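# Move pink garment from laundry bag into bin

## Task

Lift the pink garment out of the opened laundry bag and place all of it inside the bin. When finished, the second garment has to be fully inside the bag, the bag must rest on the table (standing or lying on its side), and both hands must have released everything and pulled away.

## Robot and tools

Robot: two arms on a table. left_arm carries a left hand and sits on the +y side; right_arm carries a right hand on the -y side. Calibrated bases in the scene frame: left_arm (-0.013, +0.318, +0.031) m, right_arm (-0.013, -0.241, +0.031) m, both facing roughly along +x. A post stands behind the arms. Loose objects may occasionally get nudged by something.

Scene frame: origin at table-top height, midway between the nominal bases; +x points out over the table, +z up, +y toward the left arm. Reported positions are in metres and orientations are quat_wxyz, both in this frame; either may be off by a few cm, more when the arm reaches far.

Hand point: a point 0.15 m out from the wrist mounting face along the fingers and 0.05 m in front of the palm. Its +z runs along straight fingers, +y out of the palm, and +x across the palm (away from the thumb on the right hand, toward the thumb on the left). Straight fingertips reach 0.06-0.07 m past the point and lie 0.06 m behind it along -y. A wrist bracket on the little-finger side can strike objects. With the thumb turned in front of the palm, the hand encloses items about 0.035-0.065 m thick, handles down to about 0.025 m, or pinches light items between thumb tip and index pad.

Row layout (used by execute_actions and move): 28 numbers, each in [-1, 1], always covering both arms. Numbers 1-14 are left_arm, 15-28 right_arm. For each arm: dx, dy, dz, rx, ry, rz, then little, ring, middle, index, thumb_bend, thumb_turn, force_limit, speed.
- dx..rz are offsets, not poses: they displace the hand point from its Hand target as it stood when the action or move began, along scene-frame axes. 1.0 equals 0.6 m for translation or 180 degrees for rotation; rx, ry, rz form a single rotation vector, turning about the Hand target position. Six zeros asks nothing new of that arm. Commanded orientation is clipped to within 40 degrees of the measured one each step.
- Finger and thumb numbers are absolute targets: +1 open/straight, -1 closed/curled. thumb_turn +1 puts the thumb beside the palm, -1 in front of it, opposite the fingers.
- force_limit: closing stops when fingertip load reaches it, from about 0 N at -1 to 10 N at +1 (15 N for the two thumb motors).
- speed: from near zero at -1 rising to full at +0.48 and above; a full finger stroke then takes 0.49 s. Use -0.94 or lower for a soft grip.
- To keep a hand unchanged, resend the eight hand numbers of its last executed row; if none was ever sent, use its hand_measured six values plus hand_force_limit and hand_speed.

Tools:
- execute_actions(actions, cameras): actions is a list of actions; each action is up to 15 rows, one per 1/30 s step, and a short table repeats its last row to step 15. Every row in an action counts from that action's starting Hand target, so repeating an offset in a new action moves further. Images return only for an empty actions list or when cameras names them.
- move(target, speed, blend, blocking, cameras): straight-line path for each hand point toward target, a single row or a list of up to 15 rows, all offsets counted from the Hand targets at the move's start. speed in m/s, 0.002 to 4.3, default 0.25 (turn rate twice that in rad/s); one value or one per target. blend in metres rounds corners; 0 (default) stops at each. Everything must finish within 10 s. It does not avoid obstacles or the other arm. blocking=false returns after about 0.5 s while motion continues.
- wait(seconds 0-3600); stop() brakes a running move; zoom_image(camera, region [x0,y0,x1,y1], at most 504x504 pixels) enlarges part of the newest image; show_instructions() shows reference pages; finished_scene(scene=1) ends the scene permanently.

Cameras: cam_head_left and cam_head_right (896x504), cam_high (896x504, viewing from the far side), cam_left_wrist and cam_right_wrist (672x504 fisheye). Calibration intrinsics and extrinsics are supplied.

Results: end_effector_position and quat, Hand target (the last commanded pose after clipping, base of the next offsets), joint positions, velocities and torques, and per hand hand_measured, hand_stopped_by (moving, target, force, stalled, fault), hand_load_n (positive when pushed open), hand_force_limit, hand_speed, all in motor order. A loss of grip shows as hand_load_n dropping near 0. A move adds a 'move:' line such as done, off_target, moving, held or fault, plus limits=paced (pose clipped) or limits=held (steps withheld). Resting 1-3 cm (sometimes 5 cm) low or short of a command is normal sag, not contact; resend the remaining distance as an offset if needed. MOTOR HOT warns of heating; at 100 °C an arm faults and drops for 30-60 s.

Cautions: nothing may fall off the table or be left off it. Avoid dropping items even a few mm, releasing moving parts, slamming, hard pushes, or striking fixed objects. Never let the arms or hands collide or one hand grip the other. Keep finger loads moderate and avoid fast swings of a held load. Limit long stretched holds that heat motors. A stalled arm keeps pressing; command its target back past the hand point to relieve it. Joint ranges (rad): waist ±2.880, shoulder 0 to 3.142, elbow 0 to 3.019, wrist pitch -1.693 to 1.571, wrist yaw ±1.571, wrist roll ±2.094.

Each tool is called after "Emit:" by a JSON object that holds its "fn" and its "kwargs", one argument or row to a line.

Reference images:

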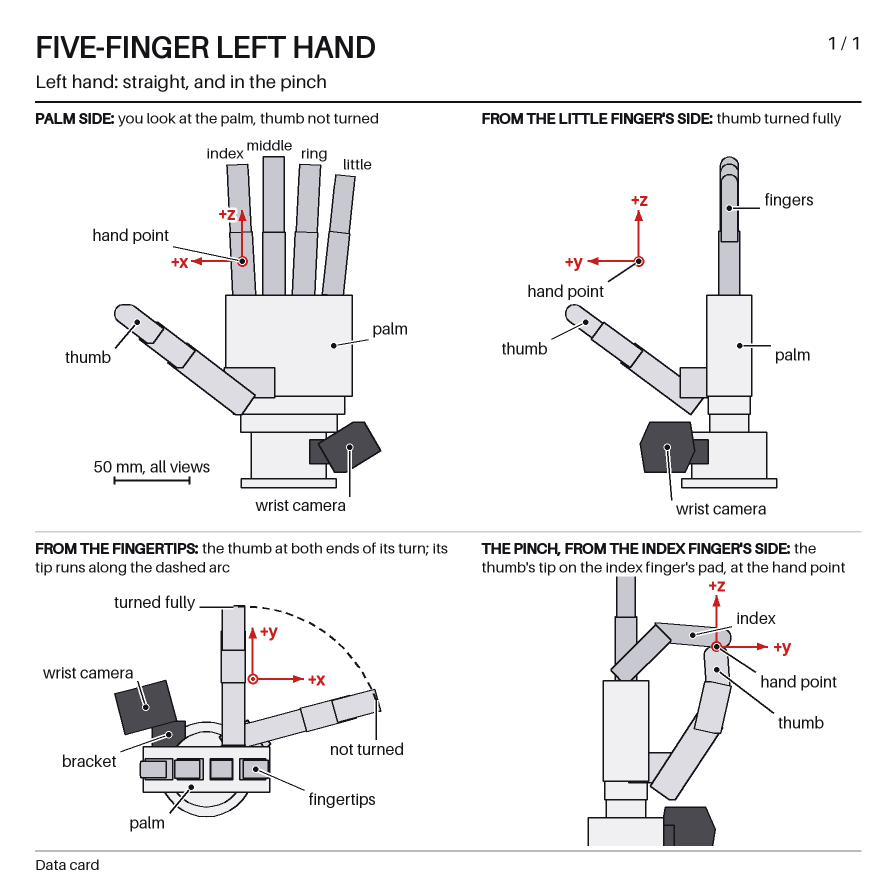

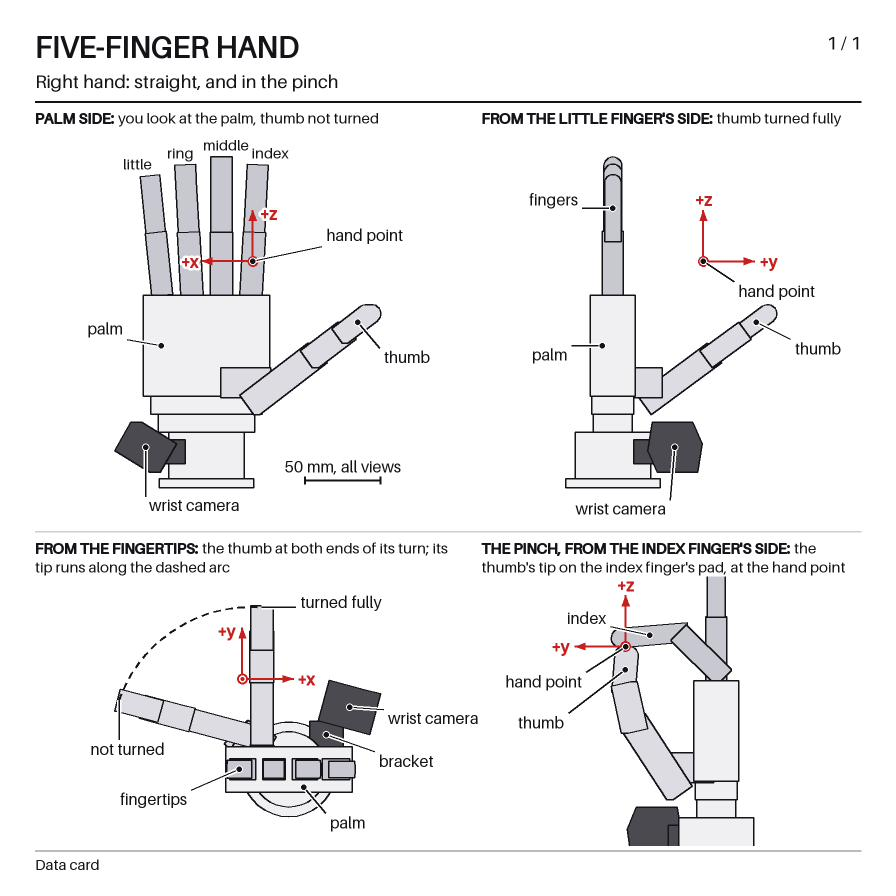

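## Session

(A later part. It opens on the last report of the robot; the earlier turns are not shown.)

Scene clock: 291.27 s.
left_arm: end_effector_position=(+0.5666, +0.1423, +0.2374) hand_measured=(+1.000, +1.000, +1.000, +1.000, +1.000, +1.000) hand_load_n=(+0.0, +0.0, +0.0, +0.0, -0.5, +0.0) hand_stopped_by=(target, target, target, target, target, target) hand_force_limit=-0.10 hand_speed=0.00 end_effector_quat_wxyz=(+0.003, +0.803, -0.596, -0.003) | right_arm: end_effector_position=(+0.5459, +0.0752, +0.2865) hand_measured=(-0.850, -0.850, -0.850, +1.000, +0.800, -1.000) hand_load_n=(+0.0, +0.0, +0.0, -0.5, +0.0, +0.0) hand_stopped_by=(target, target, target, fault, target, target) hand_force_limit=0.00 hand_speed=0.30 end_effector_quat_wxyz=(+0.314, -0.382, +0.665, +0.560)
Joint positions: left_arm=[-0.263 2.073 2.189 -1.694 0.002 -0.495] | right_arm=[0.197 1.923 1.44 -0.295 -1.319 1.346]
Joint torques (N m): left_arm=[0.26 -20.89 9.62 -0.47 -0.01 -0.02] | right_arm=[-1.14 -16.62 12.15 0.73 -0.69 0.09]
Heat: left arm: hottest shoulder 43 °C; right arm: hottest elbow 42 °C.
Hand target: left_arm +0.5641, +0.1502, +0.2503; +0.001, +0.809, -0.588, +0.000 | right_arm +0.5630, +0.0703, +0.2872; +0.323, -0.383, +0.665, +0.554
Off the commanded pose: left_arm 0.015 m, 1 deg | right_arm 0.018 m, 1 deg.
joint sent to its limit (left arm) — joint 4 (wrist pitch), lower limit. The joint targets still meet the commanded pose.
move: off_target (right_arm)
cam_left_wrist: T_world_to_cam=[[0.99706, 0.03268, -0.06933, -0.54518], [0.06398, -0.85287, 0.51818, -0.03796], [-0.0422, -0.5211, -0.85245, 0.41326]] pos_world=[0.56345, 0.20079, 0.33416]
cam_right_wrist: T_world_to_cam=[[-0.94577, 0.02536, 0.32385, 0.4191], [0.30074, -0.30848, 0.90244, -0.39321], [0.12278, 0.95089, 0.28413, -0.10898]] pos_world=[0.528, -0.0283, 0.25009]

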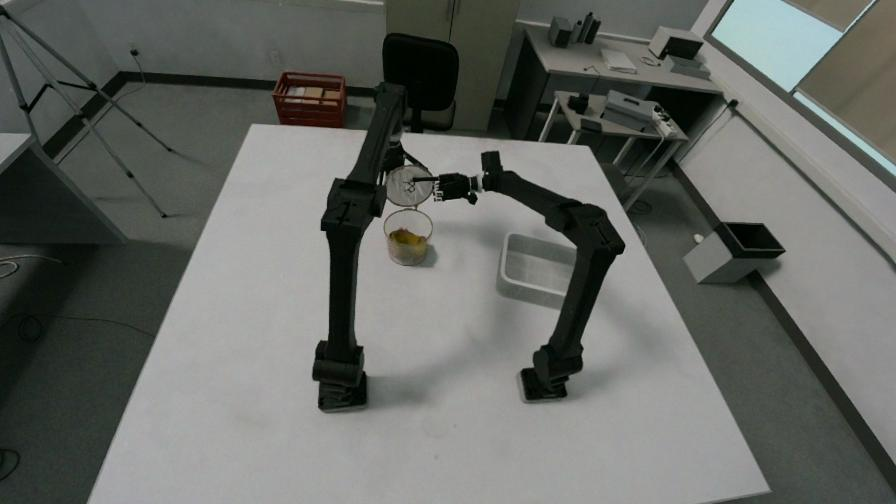

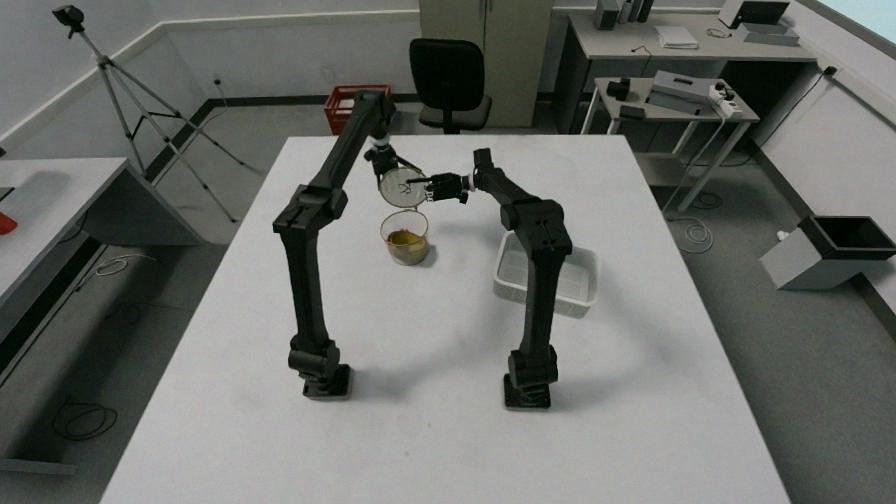

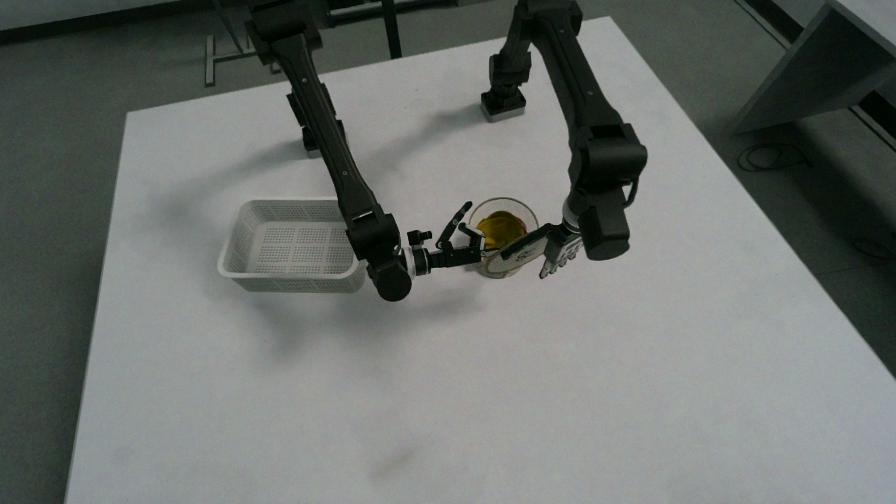

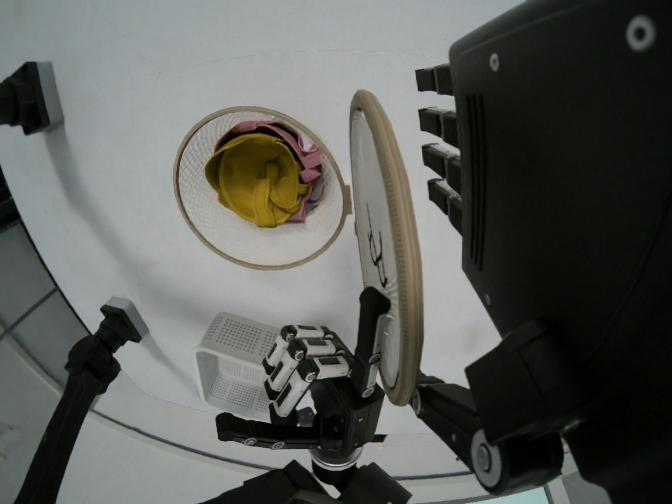

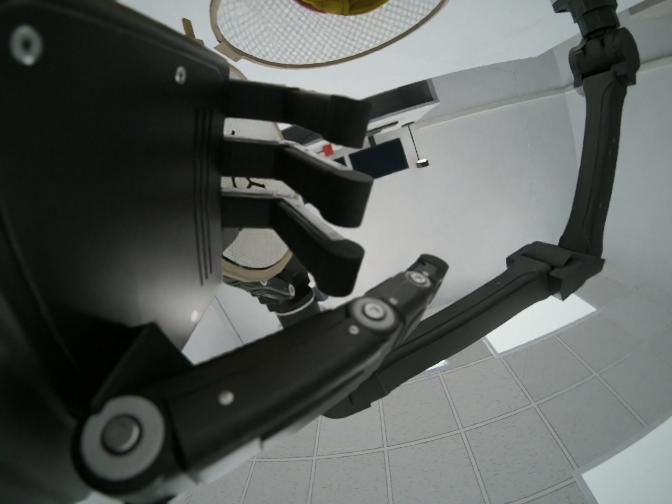

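Emit:
{"fn": "move", "kwargs": {
  "target": [0,0,0,0,0,0,1,1,1,1,1,1,-0.1,0,0.05,0,-0.01,0,0,0,-0.85,-0.85,-0.85,1,0.8,-1,0,0.3],
  "speed": 0.04,
  "cameras": ["cam_head_left","cam_high","cam_left_wrist","cam_right_wrist"]
}}

Scene clock: 293.20 s.
left_arm: end_effector_position=(+0.5695, +0.1463, +0.2375) hand_measured=(+1.000, +1.000, +1.000, +1.000, +1.000, +1.000) hand_load_n=(+0.0, +0.0, +0.0, +0.0, +0.0, +0.0) hand_stopped_by=(target, target, target, target, target, target) hand_force_limit=-0.10 hand_speed=0.00 end_effector_quat_wxyz=(+0.001, +0.814, -0.581, -0.003) | right_arm: end_effector_position=(+0.5718, +0.0787, +0.2760) hand_measured=(-0.850, -0.850, -0.850, +1.000, +0.800, -1.000) hand_load_n=(+0.0, +0.0, +0.0, -1.5, +0.0, +0.0) hand_stopped_by=(target, target, target, fault, target, target) hand_force_limit=0.00 hand_speed=0.30 end_effector_quat_wxyz=(+0.307, -0.381, +0.664, +0.565)
Joint positions: left_arm=[-0.255 2.072 2.189 -1.694 0 -0.524] | right_arm=[0.195 2.005 1.544 -0.36 -1.331 1.317]
Joint torques (N m): left_arm=[-0.56 -21.01 9.62 -0.49 0.1 0.22] | right_arm=[-1.67 -18.2 12.86 0.84 -0.48 0.1]
Heat: left arm: hottest shoulder 43 °C; right arm: hottest elbow 42 °C.
Hand target: left_arm +0.5641, +0.1501, +0.2504; +0.001, +0.809, -0.588, +0.000 | right_arm +0.5931, +0.0702, +0.2813; +0.323, -0.383, +0.665, +0.554
Off the commanded pose: left_arm 0.014 m, 1 deg | right_arm 0.023 m, 2 deg.
joint sent to its limit (left arm) — joint 4 (wrist pitch), lower limit. The joint targets still meet the commanded pose.
move: off_target (right_arm)
cam_left_wrist: T_world_to_cam=[[0.99522, 0.0697, -0.06837, -0.55278], [0.09508, -0.8511, 0.51632, -0.05231], [-0.02221, -0.52035, -0.85366, 0.4043]] pos_world=[0.56409, 0.20438, 0.33435]
cam_right_wrist: T_world_to_cam=[[-0.94139, 0.01466, 0.337, 0.44163], [0.31666, -0.30592, 0.89786, -0.39856], [0.11626, 0.95195, 0.28335, -0.10862]] pos_world=[0.55458, -0.025, 0.2398]

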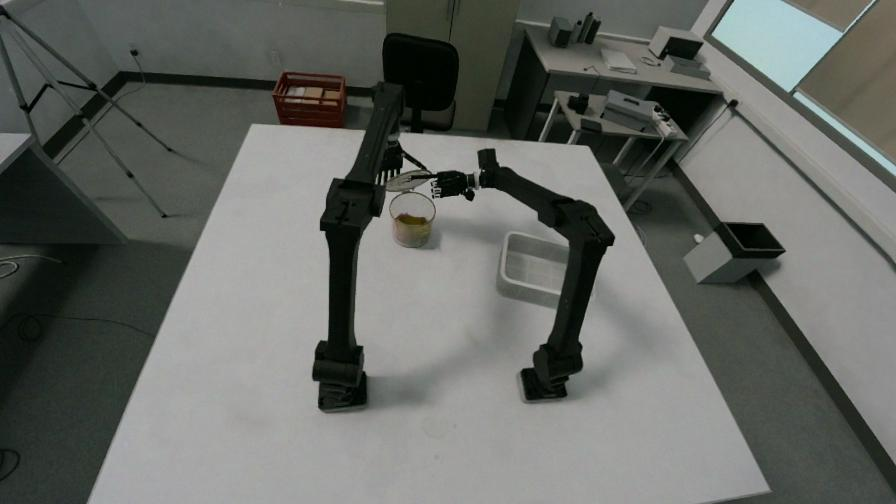

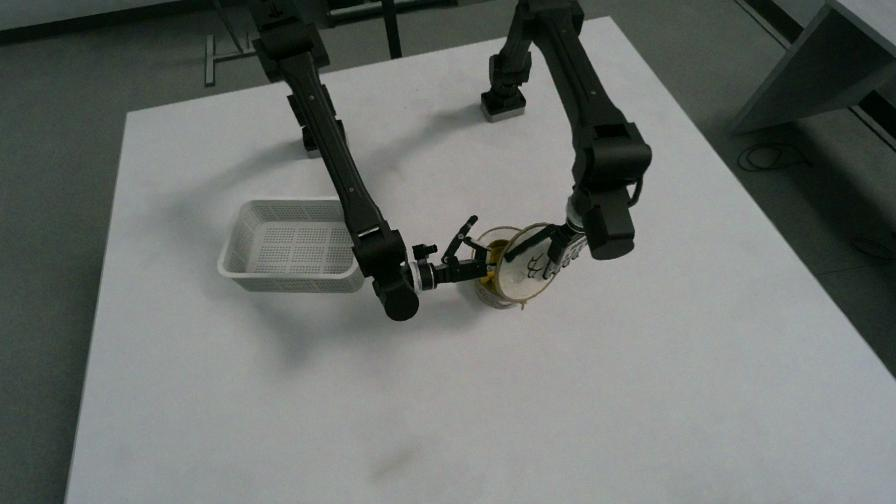

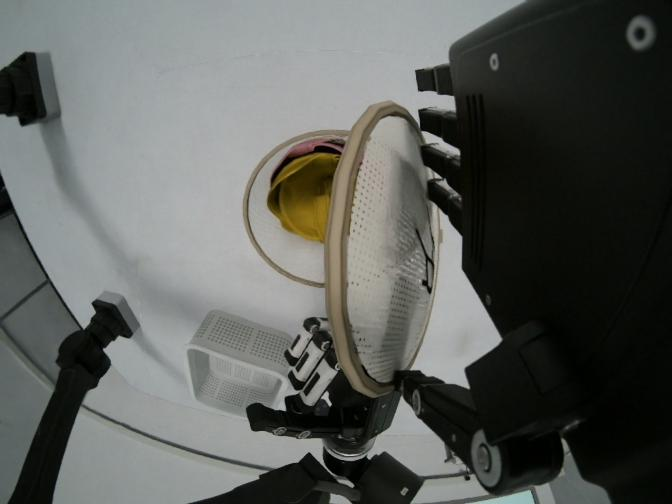

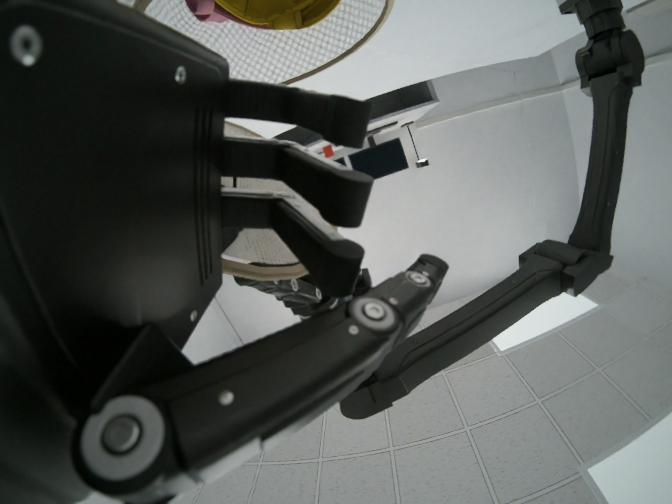

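Emit:
{"fn": "zoom_image", "kwargs": {
  "camera": "cam_head_left",
  "region": [340, 120, 500, 280]
}}

Emit:
{"fn": "zoom_image", "kwargs": {
  "camera": "cam_high",
  "region": [420, 190, 640, 330]
}}

Scaled by 3.150 from the camera's image (finer frame: 1280x720).

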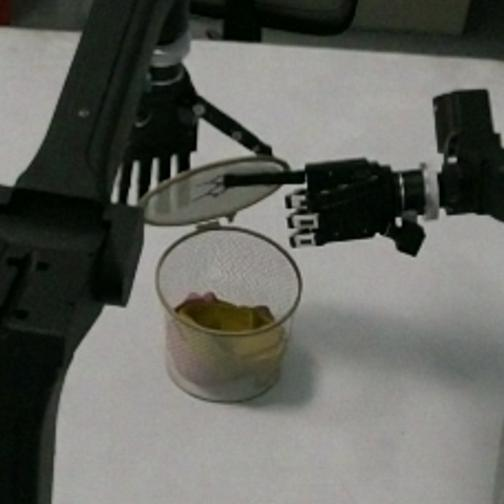

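Scaled by 2.291 from the camera's image (finer frame: 1280x720).

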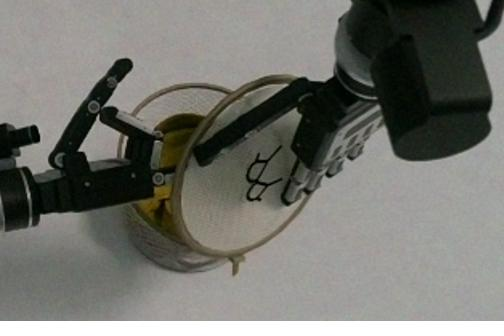

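Emit:
{"fn": "move", "kwargs": {
  "target": [
    [0,0,0,0,0,0,1,1,1,1,1,1,-0.1,0,-0.055,0,0,0,0,0,-0.85,-0.85,-0.85,1,0.8,-1,0,0.3],
    [0.115,0,0,0,0,0,1,1,1,1,1,1,-0.1,0,-0.055,0,0,0,0,0,-0.85,-0.85,-0.85,1,0.8,-1,0,0.3],
    [0.115,0,0,0,0,0,1,1,1,1,-0.5,1,-0.1,0,-0.055,0,0,0,0,0,-0.85,-0.85,-0.85,1,0.8,-1,0,0.3]
  ],
  "speed": 0.08,
  "cameras": ["all"]
}}

Scene clock: 301.17 s.
left_arm: end_effector_position=(+0.6254, +0.1422, +0.2426) hand_measured=(+1.000, +1.000, +1.000, +1.000, -0.500, +1.000) hand_load_n=(-0.5, +0.0, +0.0, +0.0, +0.0, +0.0) hand_stopped_by=(target, target, target, target, target, target) hand_force_limit=-0.10 hand_speed=0.00 end_effector_quat_wxyz=(-0.016, +0.813, -0.581, +0.046) | right_arm: end_effector_position=(+0.5577, +0.0762, +0.2749) hand_measured=(-0.850, -0.850, -0.850, +1.000, +0.800, -1.000) hand_load_n=(+0.0, +0.0, +0.0, +0.0, +0.0, -0.5) hand_stopped_by=(target, target, target, fault, target, target) hand_force_limit=0.00 hand_speed=0.30 end_effector_quat_wxyz=(+0.315, -0.385, +0.664, +0.558)
Joint positions: left_arm=[-0.242 2.194 2.414 -1.694 0.011 -0.511] | right_arm=[0.195 1.966 1.479 -0.311 -1.319 1.321]
Joint torques (N m): left_arm=[0.5 -19.96 13.53 -0.16 0.1 0.23] | right_arm=[-0.85 -20.19 8.31 1.58 -0.67 0.25]
Heat: left arm: hottest shoulder 43 °C; right arm: hottest elbow 42 °C.
Hand target: left_arm +0.6331, +0.1501, +0.2503; +0.001, +0.809, -0.588, +0.000 | right_arm +0.5601, +0.0702, +0.2814; +0.324, -0.383, +0.665, +0.554
Off the commanded pose: left_arm 0.014 m, 6 deg | right_arm 0.009 m, 1 deg.
joint sent to its limit (left arm) — joint 4 (wrist pitch), lower limit. The joint targets are off in orientation, not in position.
move: off_target (left_arm); target 3's new numbers were sent with left_arm's hand 0.014 m and 6 deg from that target
cam_left_wrist: T_world_to_cam=[[0.99724, 0.06867, 0.02827, -0.6324], [0.04202, -0.83569, 0.54759, -0.04035], [0.06123, -0.54489, -0.83627, 0.3549]] pos_world=[0.61062, 0.20308, 0.33676]
cam_right_wrist: T_world_to_cam=[[-0.94751, 0.0245, 0.31878, 0.43652], [0.29663, -0.30476, 0.90506, -0.38466], [0.11932, 0.95211, 0.2815, -0.10548]] pos_world=[0.5403, -0.0275, 0.23867]

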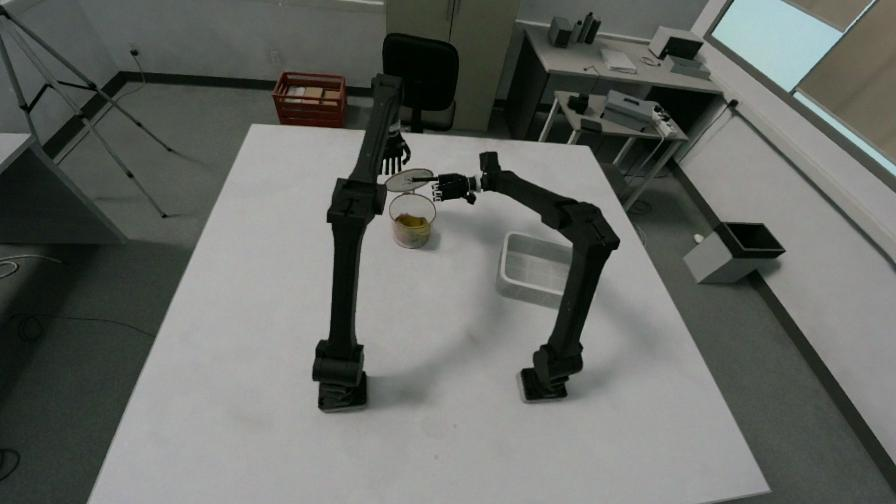

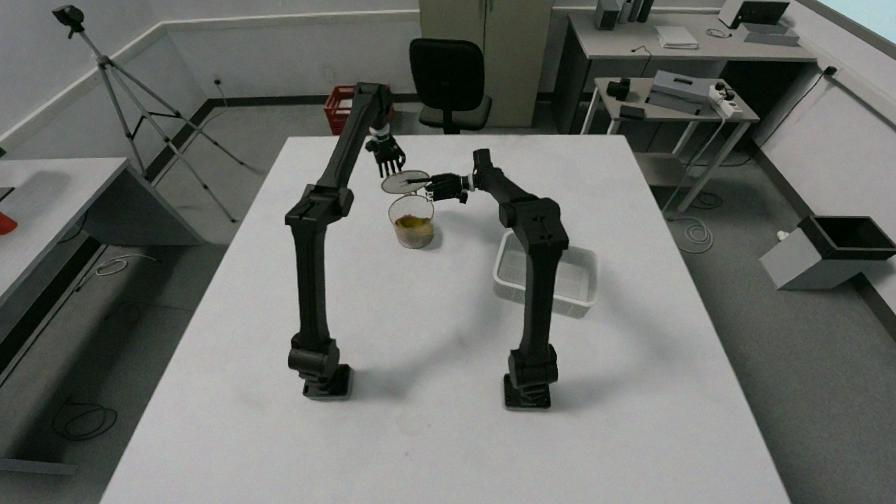

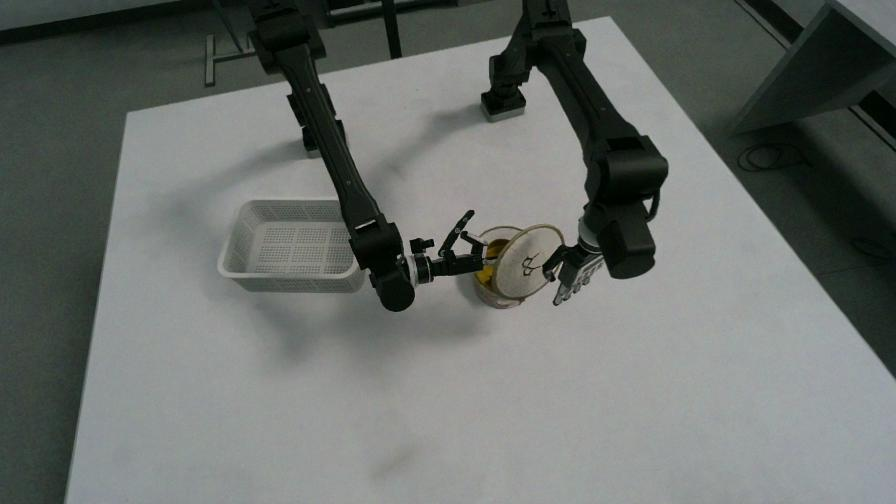

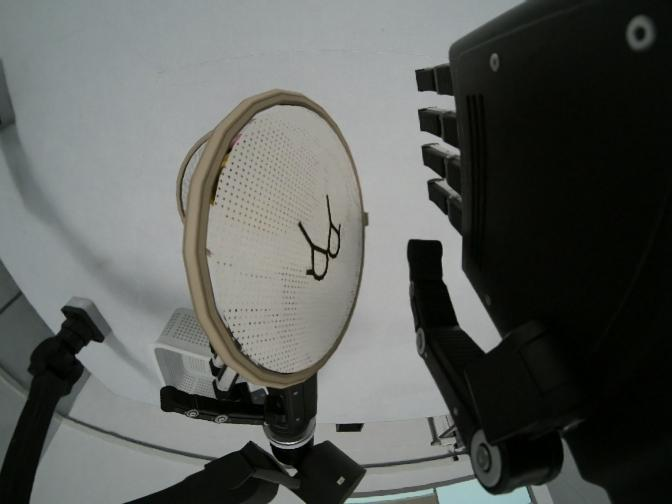

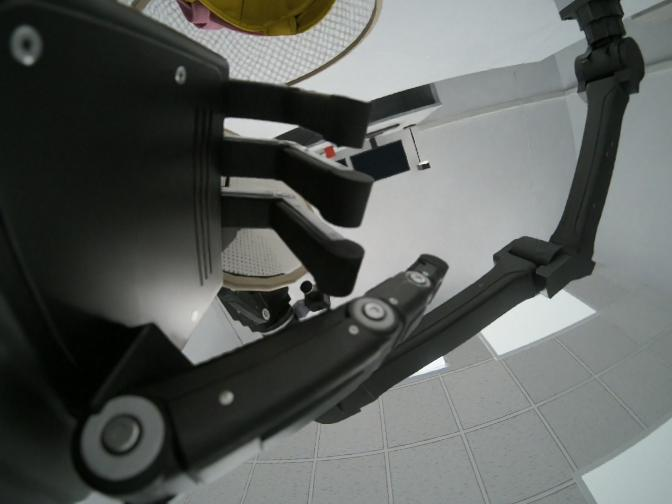

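Emit:
{"fn": "move", "kwargs": {
  "target": [
    [0.03,0.03,0,0,0,0,1,1,1,1,-0.5,1,-0.1,0,0.03,0,0.01,0,0,0,-0.85,-0.85,-0.85,1,0.8,-1,0,0.3],
    [0.03,0.03,0,0,0,0,1,1,1,1,-0.5,1,-0.1,0,0.07,0,0.015,0,0,0,-0.85,-0.85,-0.85,1,0.8,-1,0,0.3]
  ],
  "speed": 0.05,
  "cameras": ["all"]
}}

Scene clock: 305.70 s.
left_arm: end_effector_position=(+0.6435, +0.1596, +0.2451) hand_measured=(+1.000, +1.000, +1.000, +1.000, -0.500, +1.000) hand_load_n=(+0.0, +0.0, +0.0, +0.0, +0.0, +0.0) hand_stopped_by=(target, target, target, target, target, target) hand_force_limit=-0.10 hand_speed=0.00 end_effector_quat_wxyz=(-0.023, +0.813, -0.578, +0.060) | right_arm: end_effector_position=(+0.5883, +0.0749, +0.2906) hand_measured=(-0.850, -0.850, -0.850, +1.000, +0.800, -1.000) hand_load_n=(+0.0, +0.0, +0.0, +0.0, +0.0, -0.5) hand_stopped_by=(target, target, target, fault, target, target) hand_force_limit=0.00 hand_speed=0.30 end_effector_quat_wxyz=(+0.316, -0.381, +0.666, +0.558)
Joint positions: left_arm=[-0.212 2.228 2.479 -1.694 0.014 -0.487] | right_arm=[0.184 2.015 1.604 -0.392 -1.321 1.32]
Joint torques (N m): left_arm=[0.67 -19.72 13.61 -0.31 0.05 0.2] | right_arm=[-0.97 -18.32 12.16 0.72 -0.89 0.05]
Heat: left arm: hottest shoulder 43 °C; right arm: hottest elbow 42 °C.
Hand target: left_arm +0.6511, +0.1681, +0.2502; +0.001, +0.809, -0.588, +0.000 | right_arm +0.6021, +0.0702, +0.2903; +0.324, -0.383, +0.665, +0.554
Off the commanded pose: left_arm 0.013 m, 7 deg | right_arm 0.015 m, 1 deg.
joint sent to its limit (left arm) — joint 4 (wrist pitch), lower limit. The joint targets are off in orientation, not in position.
move: off_target (left_arm, right_arm)
cam_left_wrist: T_world_to_cam=[[0.99547, 0.07368, 0.06006, -0.6591], [0.02821, -0.83242, 0.55343, -0.02106], [0.09077, -0.54923, -0.83073, 0.34564]] pos_world=[0.62533, 0.22087, 0.33837]
cam_right_wrist: T_world_to_cam=[[-0.94621, 0.03255, 0.32192, 0.45821], [0.29689, -0.30816, 0.90382, -0.40787], [0.12863, 0.95078, 0.28192, -0.11792]] pos_world=[0.56982, -0.02849, 0.25438]

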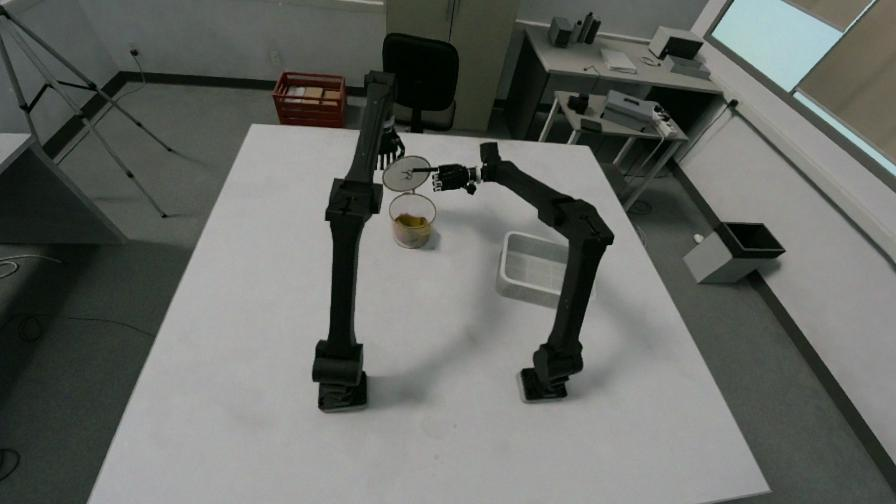

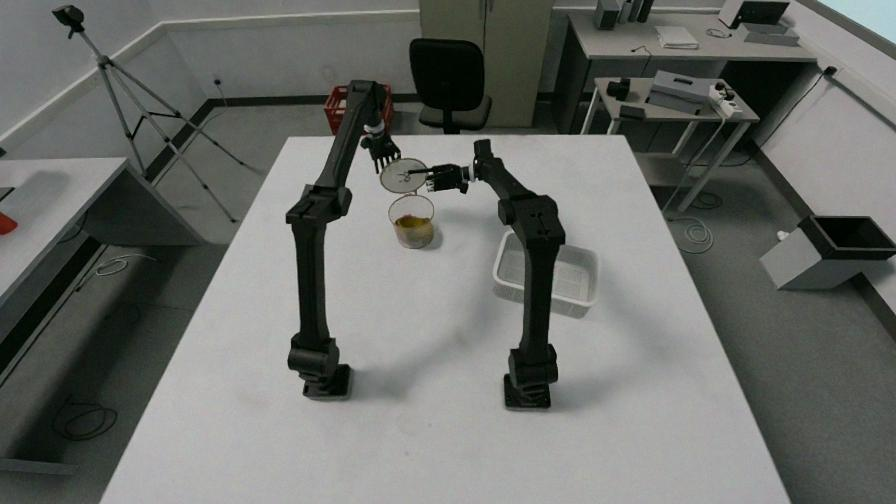

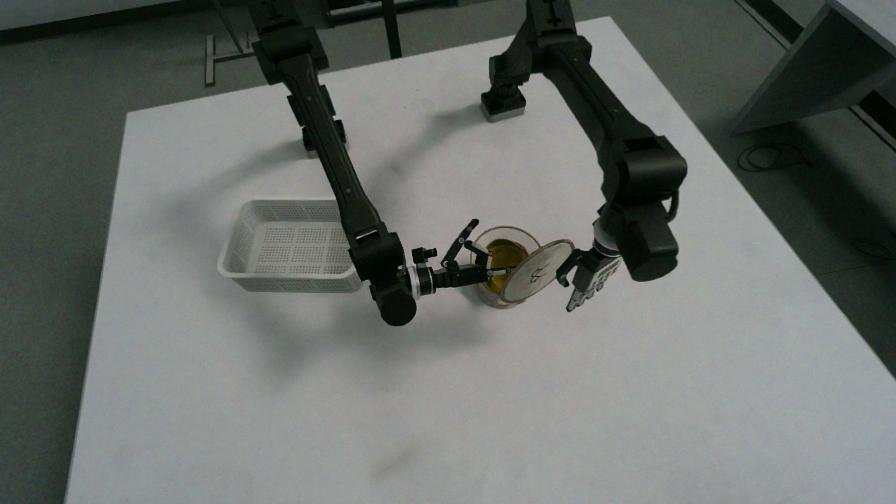

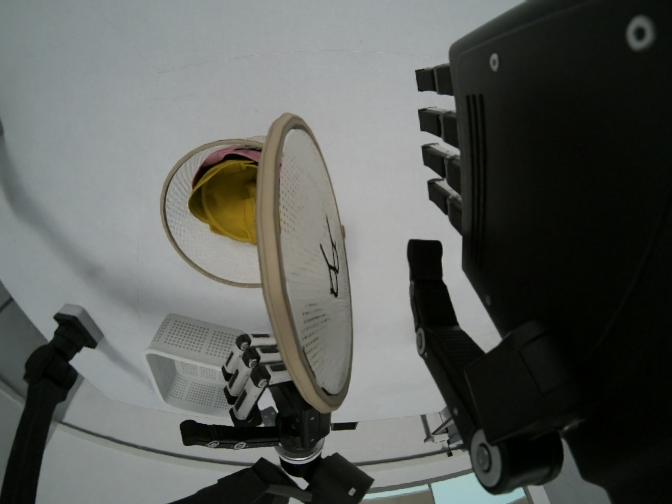

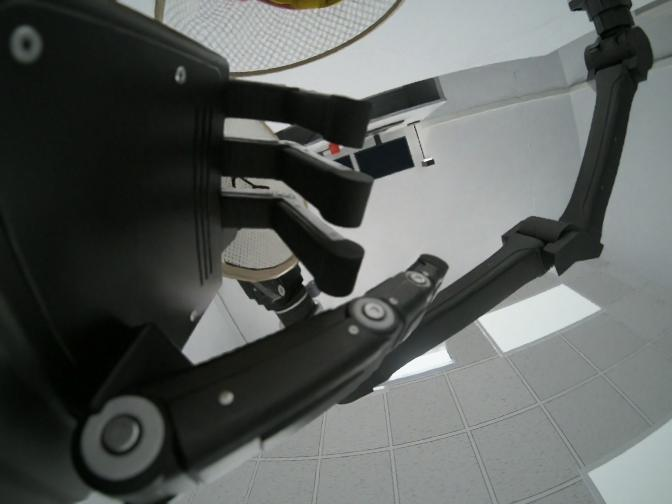

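Emit:
{"fn": "move", "kwargs": {
  "target": [0,0,0,0,0,0,1,1,1,1,-0.5,1,-0.1,0,0.06,0,0.0,0,0,0,-0.85,-0.85,-0.85,1,0.8,-1,0,0.3],
  "speed": 0.04,
  "cameras": ["cam_head_left","cam_high","cam_left_wrist"]
}}

Scene clock: 307.53 s.
left_arm: end_effector_position=(+0.6435, +0.1596, +0.2451) hand_measured=(+1.000, +1.000, +1.000, +1.000, -0.500, +1.000) hand_load_n=(+0.0, +0.0, +0.0, +0.0, +0.0, -0.5) hand_stopped_by=(target, target, target, target, target, target) hand_force_limit=-0.10 hand_speed=0.00 end_effector_quat_wxyz=(-0.023, +0.813, -0.578, +0.060) | right_arm: end_effector_position=(+0.6240, +0.0763, +0.2913) hand_measured=(-0.850, -0.850, -0.850, +1.000, +0.800, -1.000) hand_load_n=(+0.0, +0.0, +0.0, -0.5, +0.0, +0.0) hand_stopped_by=(target, target, target, fault, target, target) hand_force_limit=0.00 hand_speed=0.30 end_effector_quat_wxyz=(+0.316, -0.381, +0.666, +0.558)
Joint positions: left_arm=[-0.212 2.228 2.479 -1.694 0.014 -0.487] | right_arm=[0.177 2.106 1.762 -0.48 -1.327 1.298]
Joint torques (N m): left_arm=[0.79 -19.6 13.53 -0.24 0.06 0.19] | right_arm=[-1.03 -19.55 12.55 0.66 -0.9 0.08]
Heat: left arm: hottest shoulder 43 °C; right arm: hottest elbow 43 °C.
Hand target: left_arm +0.6511, +0.1681, +0.2503; +0.001, +0.809, -0.588, +0.000 | right_arm +0.6381, +0.0703, +0.2902; +0.323, -0.383, +0.665, +0.554
Off the commanded pose: left_arm 0.013 m, 7 deg | right_arm 0.015 m, 1 deg.
joint sent to its limit (left arm) — joint 4 (wrist pitch), lower limit. The joint targets are off in orientation, not in position.
move: off_target (right_arm)
cam_left_wrist: T_world_to_cam=[[0.99547, 0.07368, 0.06006, -0.6591], [0.02821, -0.83242, 0.55343, -0.02106], [0.09077, -0.54923, -0.83073, 0.34564]] pos_world=[0.62533, 0.22087, 0.33837]

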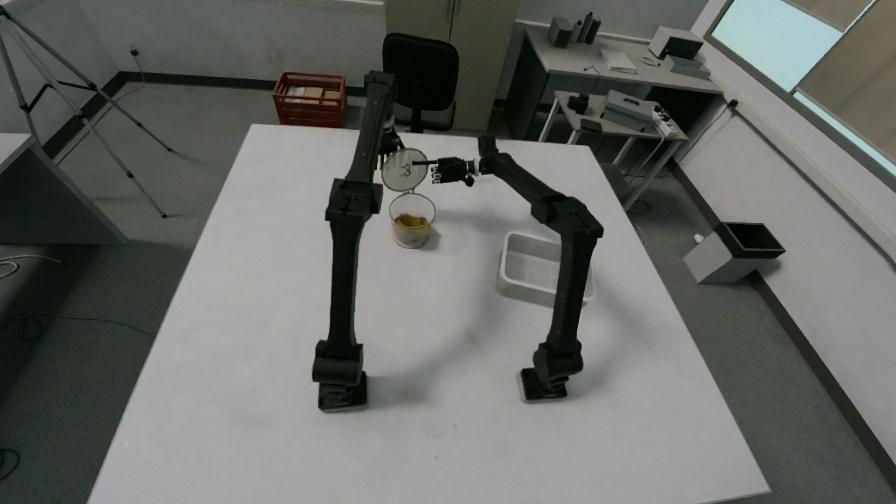

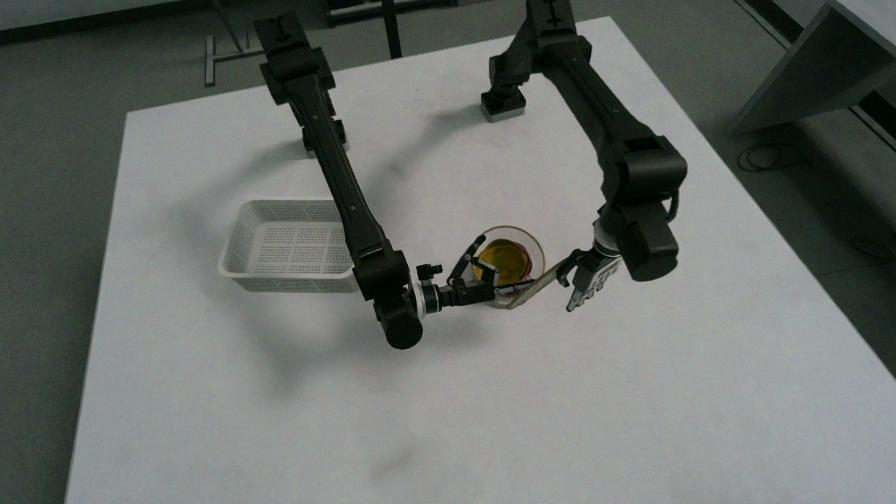

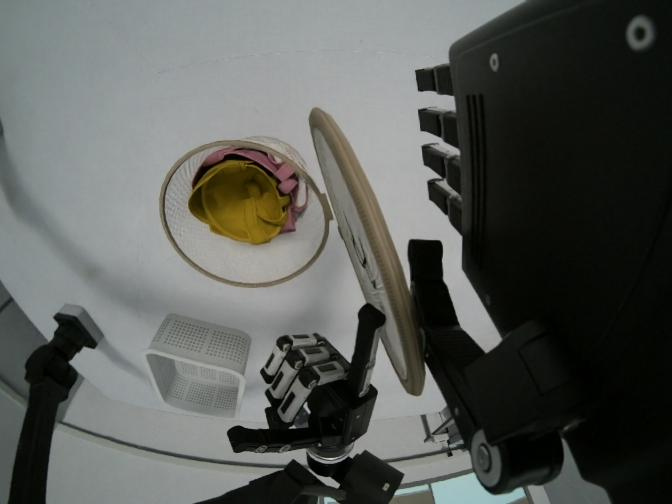

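Emit:
{"fn": "zoom_image", "kwargs": {
  "camera": "cam_head_left",
  "region": [340, 120, 500, 280]
}}

Emit:
{"fn": "zoom_image", "kwargs": {
  "camera": "cam_high",
  "region": [420, 190, 640, 330]
}}

Emit:
{"fn": "zoom_image", "kwargs": {
  "camera": "cam_left_wrist",
  "region": [140, 80, 500, 420]
}}

Scaled by 3.150 from the camera's image (finer frame: 1280x720).

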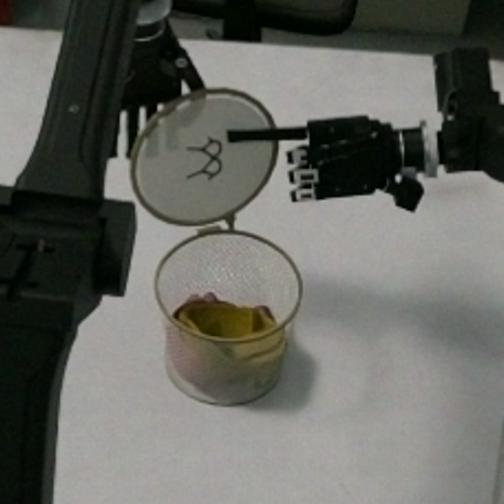

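Scaled by 2.291 from the camera's image (finer frame: 1280x720).

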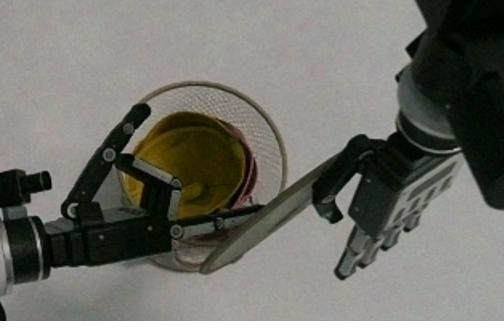

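Scaled by 1.400 from the camera's image (finer frame: 960x720).

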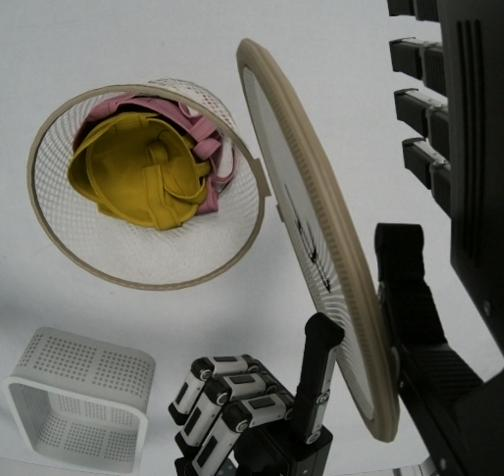

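Emit:
{"fn": "move", "kwargs": {
  "target": [0,0,0,0,0,0,1,1,1,1,-0.5,1,-0.1,0,-0.07,0,0.0,0,0,0,-0.85,-0.85,-0.85,1,0.8,-1,0,0.3],
  "speed": 0.04,
  "cameras": ["cam_head_left","cam_high","cam_left_wrist"]
}}

Emit:
{"fn": "zoom_image", "kwargs": {
  "camera": "cam_head_left",
  "region": [340, 120, 500, 280]
}}

Scene clock: 310.40 s.
left_arm: end_effector_position=(+0.6434, +0.1596, +0.2451) hand_measured=(+1.000, +1.000, +1.000, +1.000, -0.500, +1.000) hand_load_n=(+0.0, +0.0, +0.0, +0.0, +0.0, -0.5) hand_stopped_by=(target, target, target, target, target, target) hand_force_limit=-0.10 hand_speed=0.00 end_effector_quat_wxyz=(-0.023, +0.813, -0.578, +0.060) | right_arm: end_effector_position=(+0.5964, +0.0716, +0.2839) hand_measured=(-0.850, -0.850, -0.850, +1.000, +0.800, -1.000) hand_load_n=(+0.0, +0.0, +0.0, +0.0, +0.0, +0.0) hand_stopped_by=(target, target, target, fault, target, target) hand_force_limit=0.00 hand_speed=0.30 end_effector_quat_wxyz=(+0.317, -0.381, +0.666, +0.557)
Joint positions: left_arm=[-0.212 2.228 2.479 -1.694 0.014 -0.486] | right_arm=[0.177 2.042 1.634 -0.417 -1.326 1.294]
Joint torques (N m): left_arm=[0.38 -19.72 13.61 -0.21 0.09 0.2] | right_arm=[-0.26 -21.6 8.57 1.54 -0.7 0.23]
Heat: left arm: hottest shoulder 43 °C; right arm: hottest elbow 42 °C.
Hand target: left_arm +0.6511, +0.1681, +0.2504; +0.001, +0.809, -0.588, +0.000 | right_arm +0.5961, +0.0703, +0.2903; +0.323, -0.383, +0.665, +0.554
Off the commanded pose: left_arm 0.013 m, 7 deg | right_arm 0.006 m, 1 deg.
joint sent to its limit (left arm) — joint 4 (wrist pitch), lower limit. The joint targets are off in orientation, not in position.
move: done
cam_left_wrist: T_world_to_cam=[[0.9955, 0.07331, 0.06007, -0.65904], [0.02791, -0.83244, 0.55341, -0.02077], [0.09058, -0.54924, -0.83074, 0.34582]] pos_world=[0.62533, 0.22097, 0.33837]

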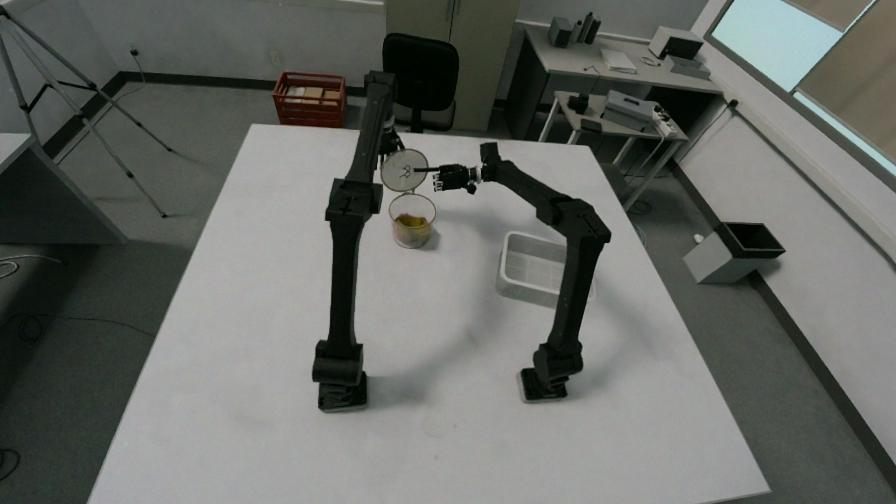

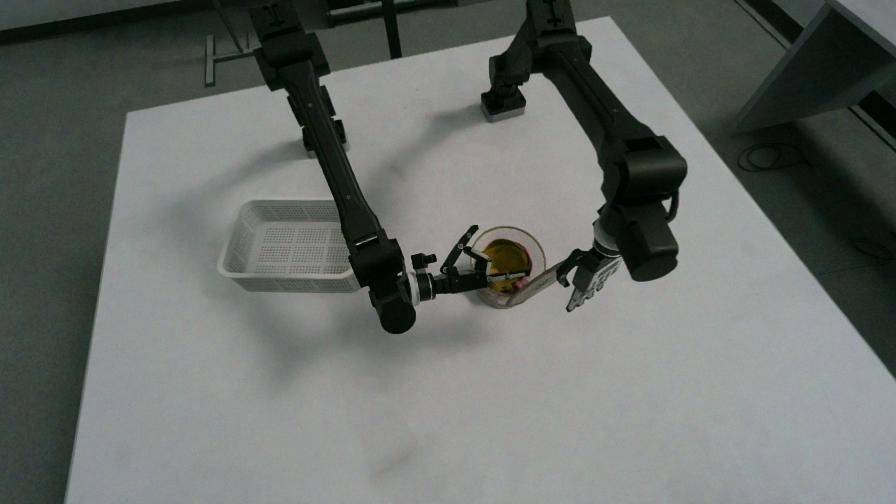

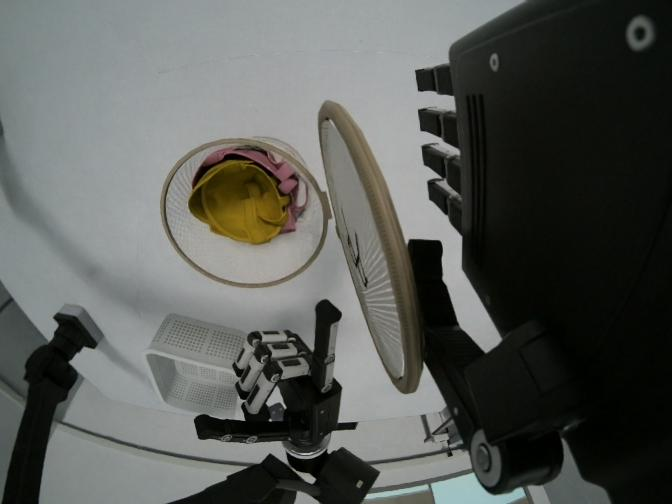

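Scaled by 3.150 from the camera's image (finer frame: 1280x720).

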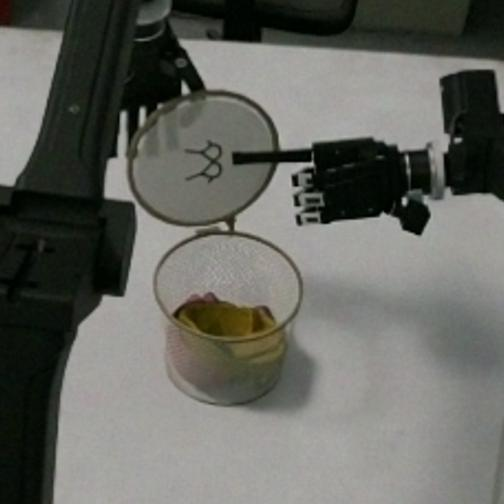

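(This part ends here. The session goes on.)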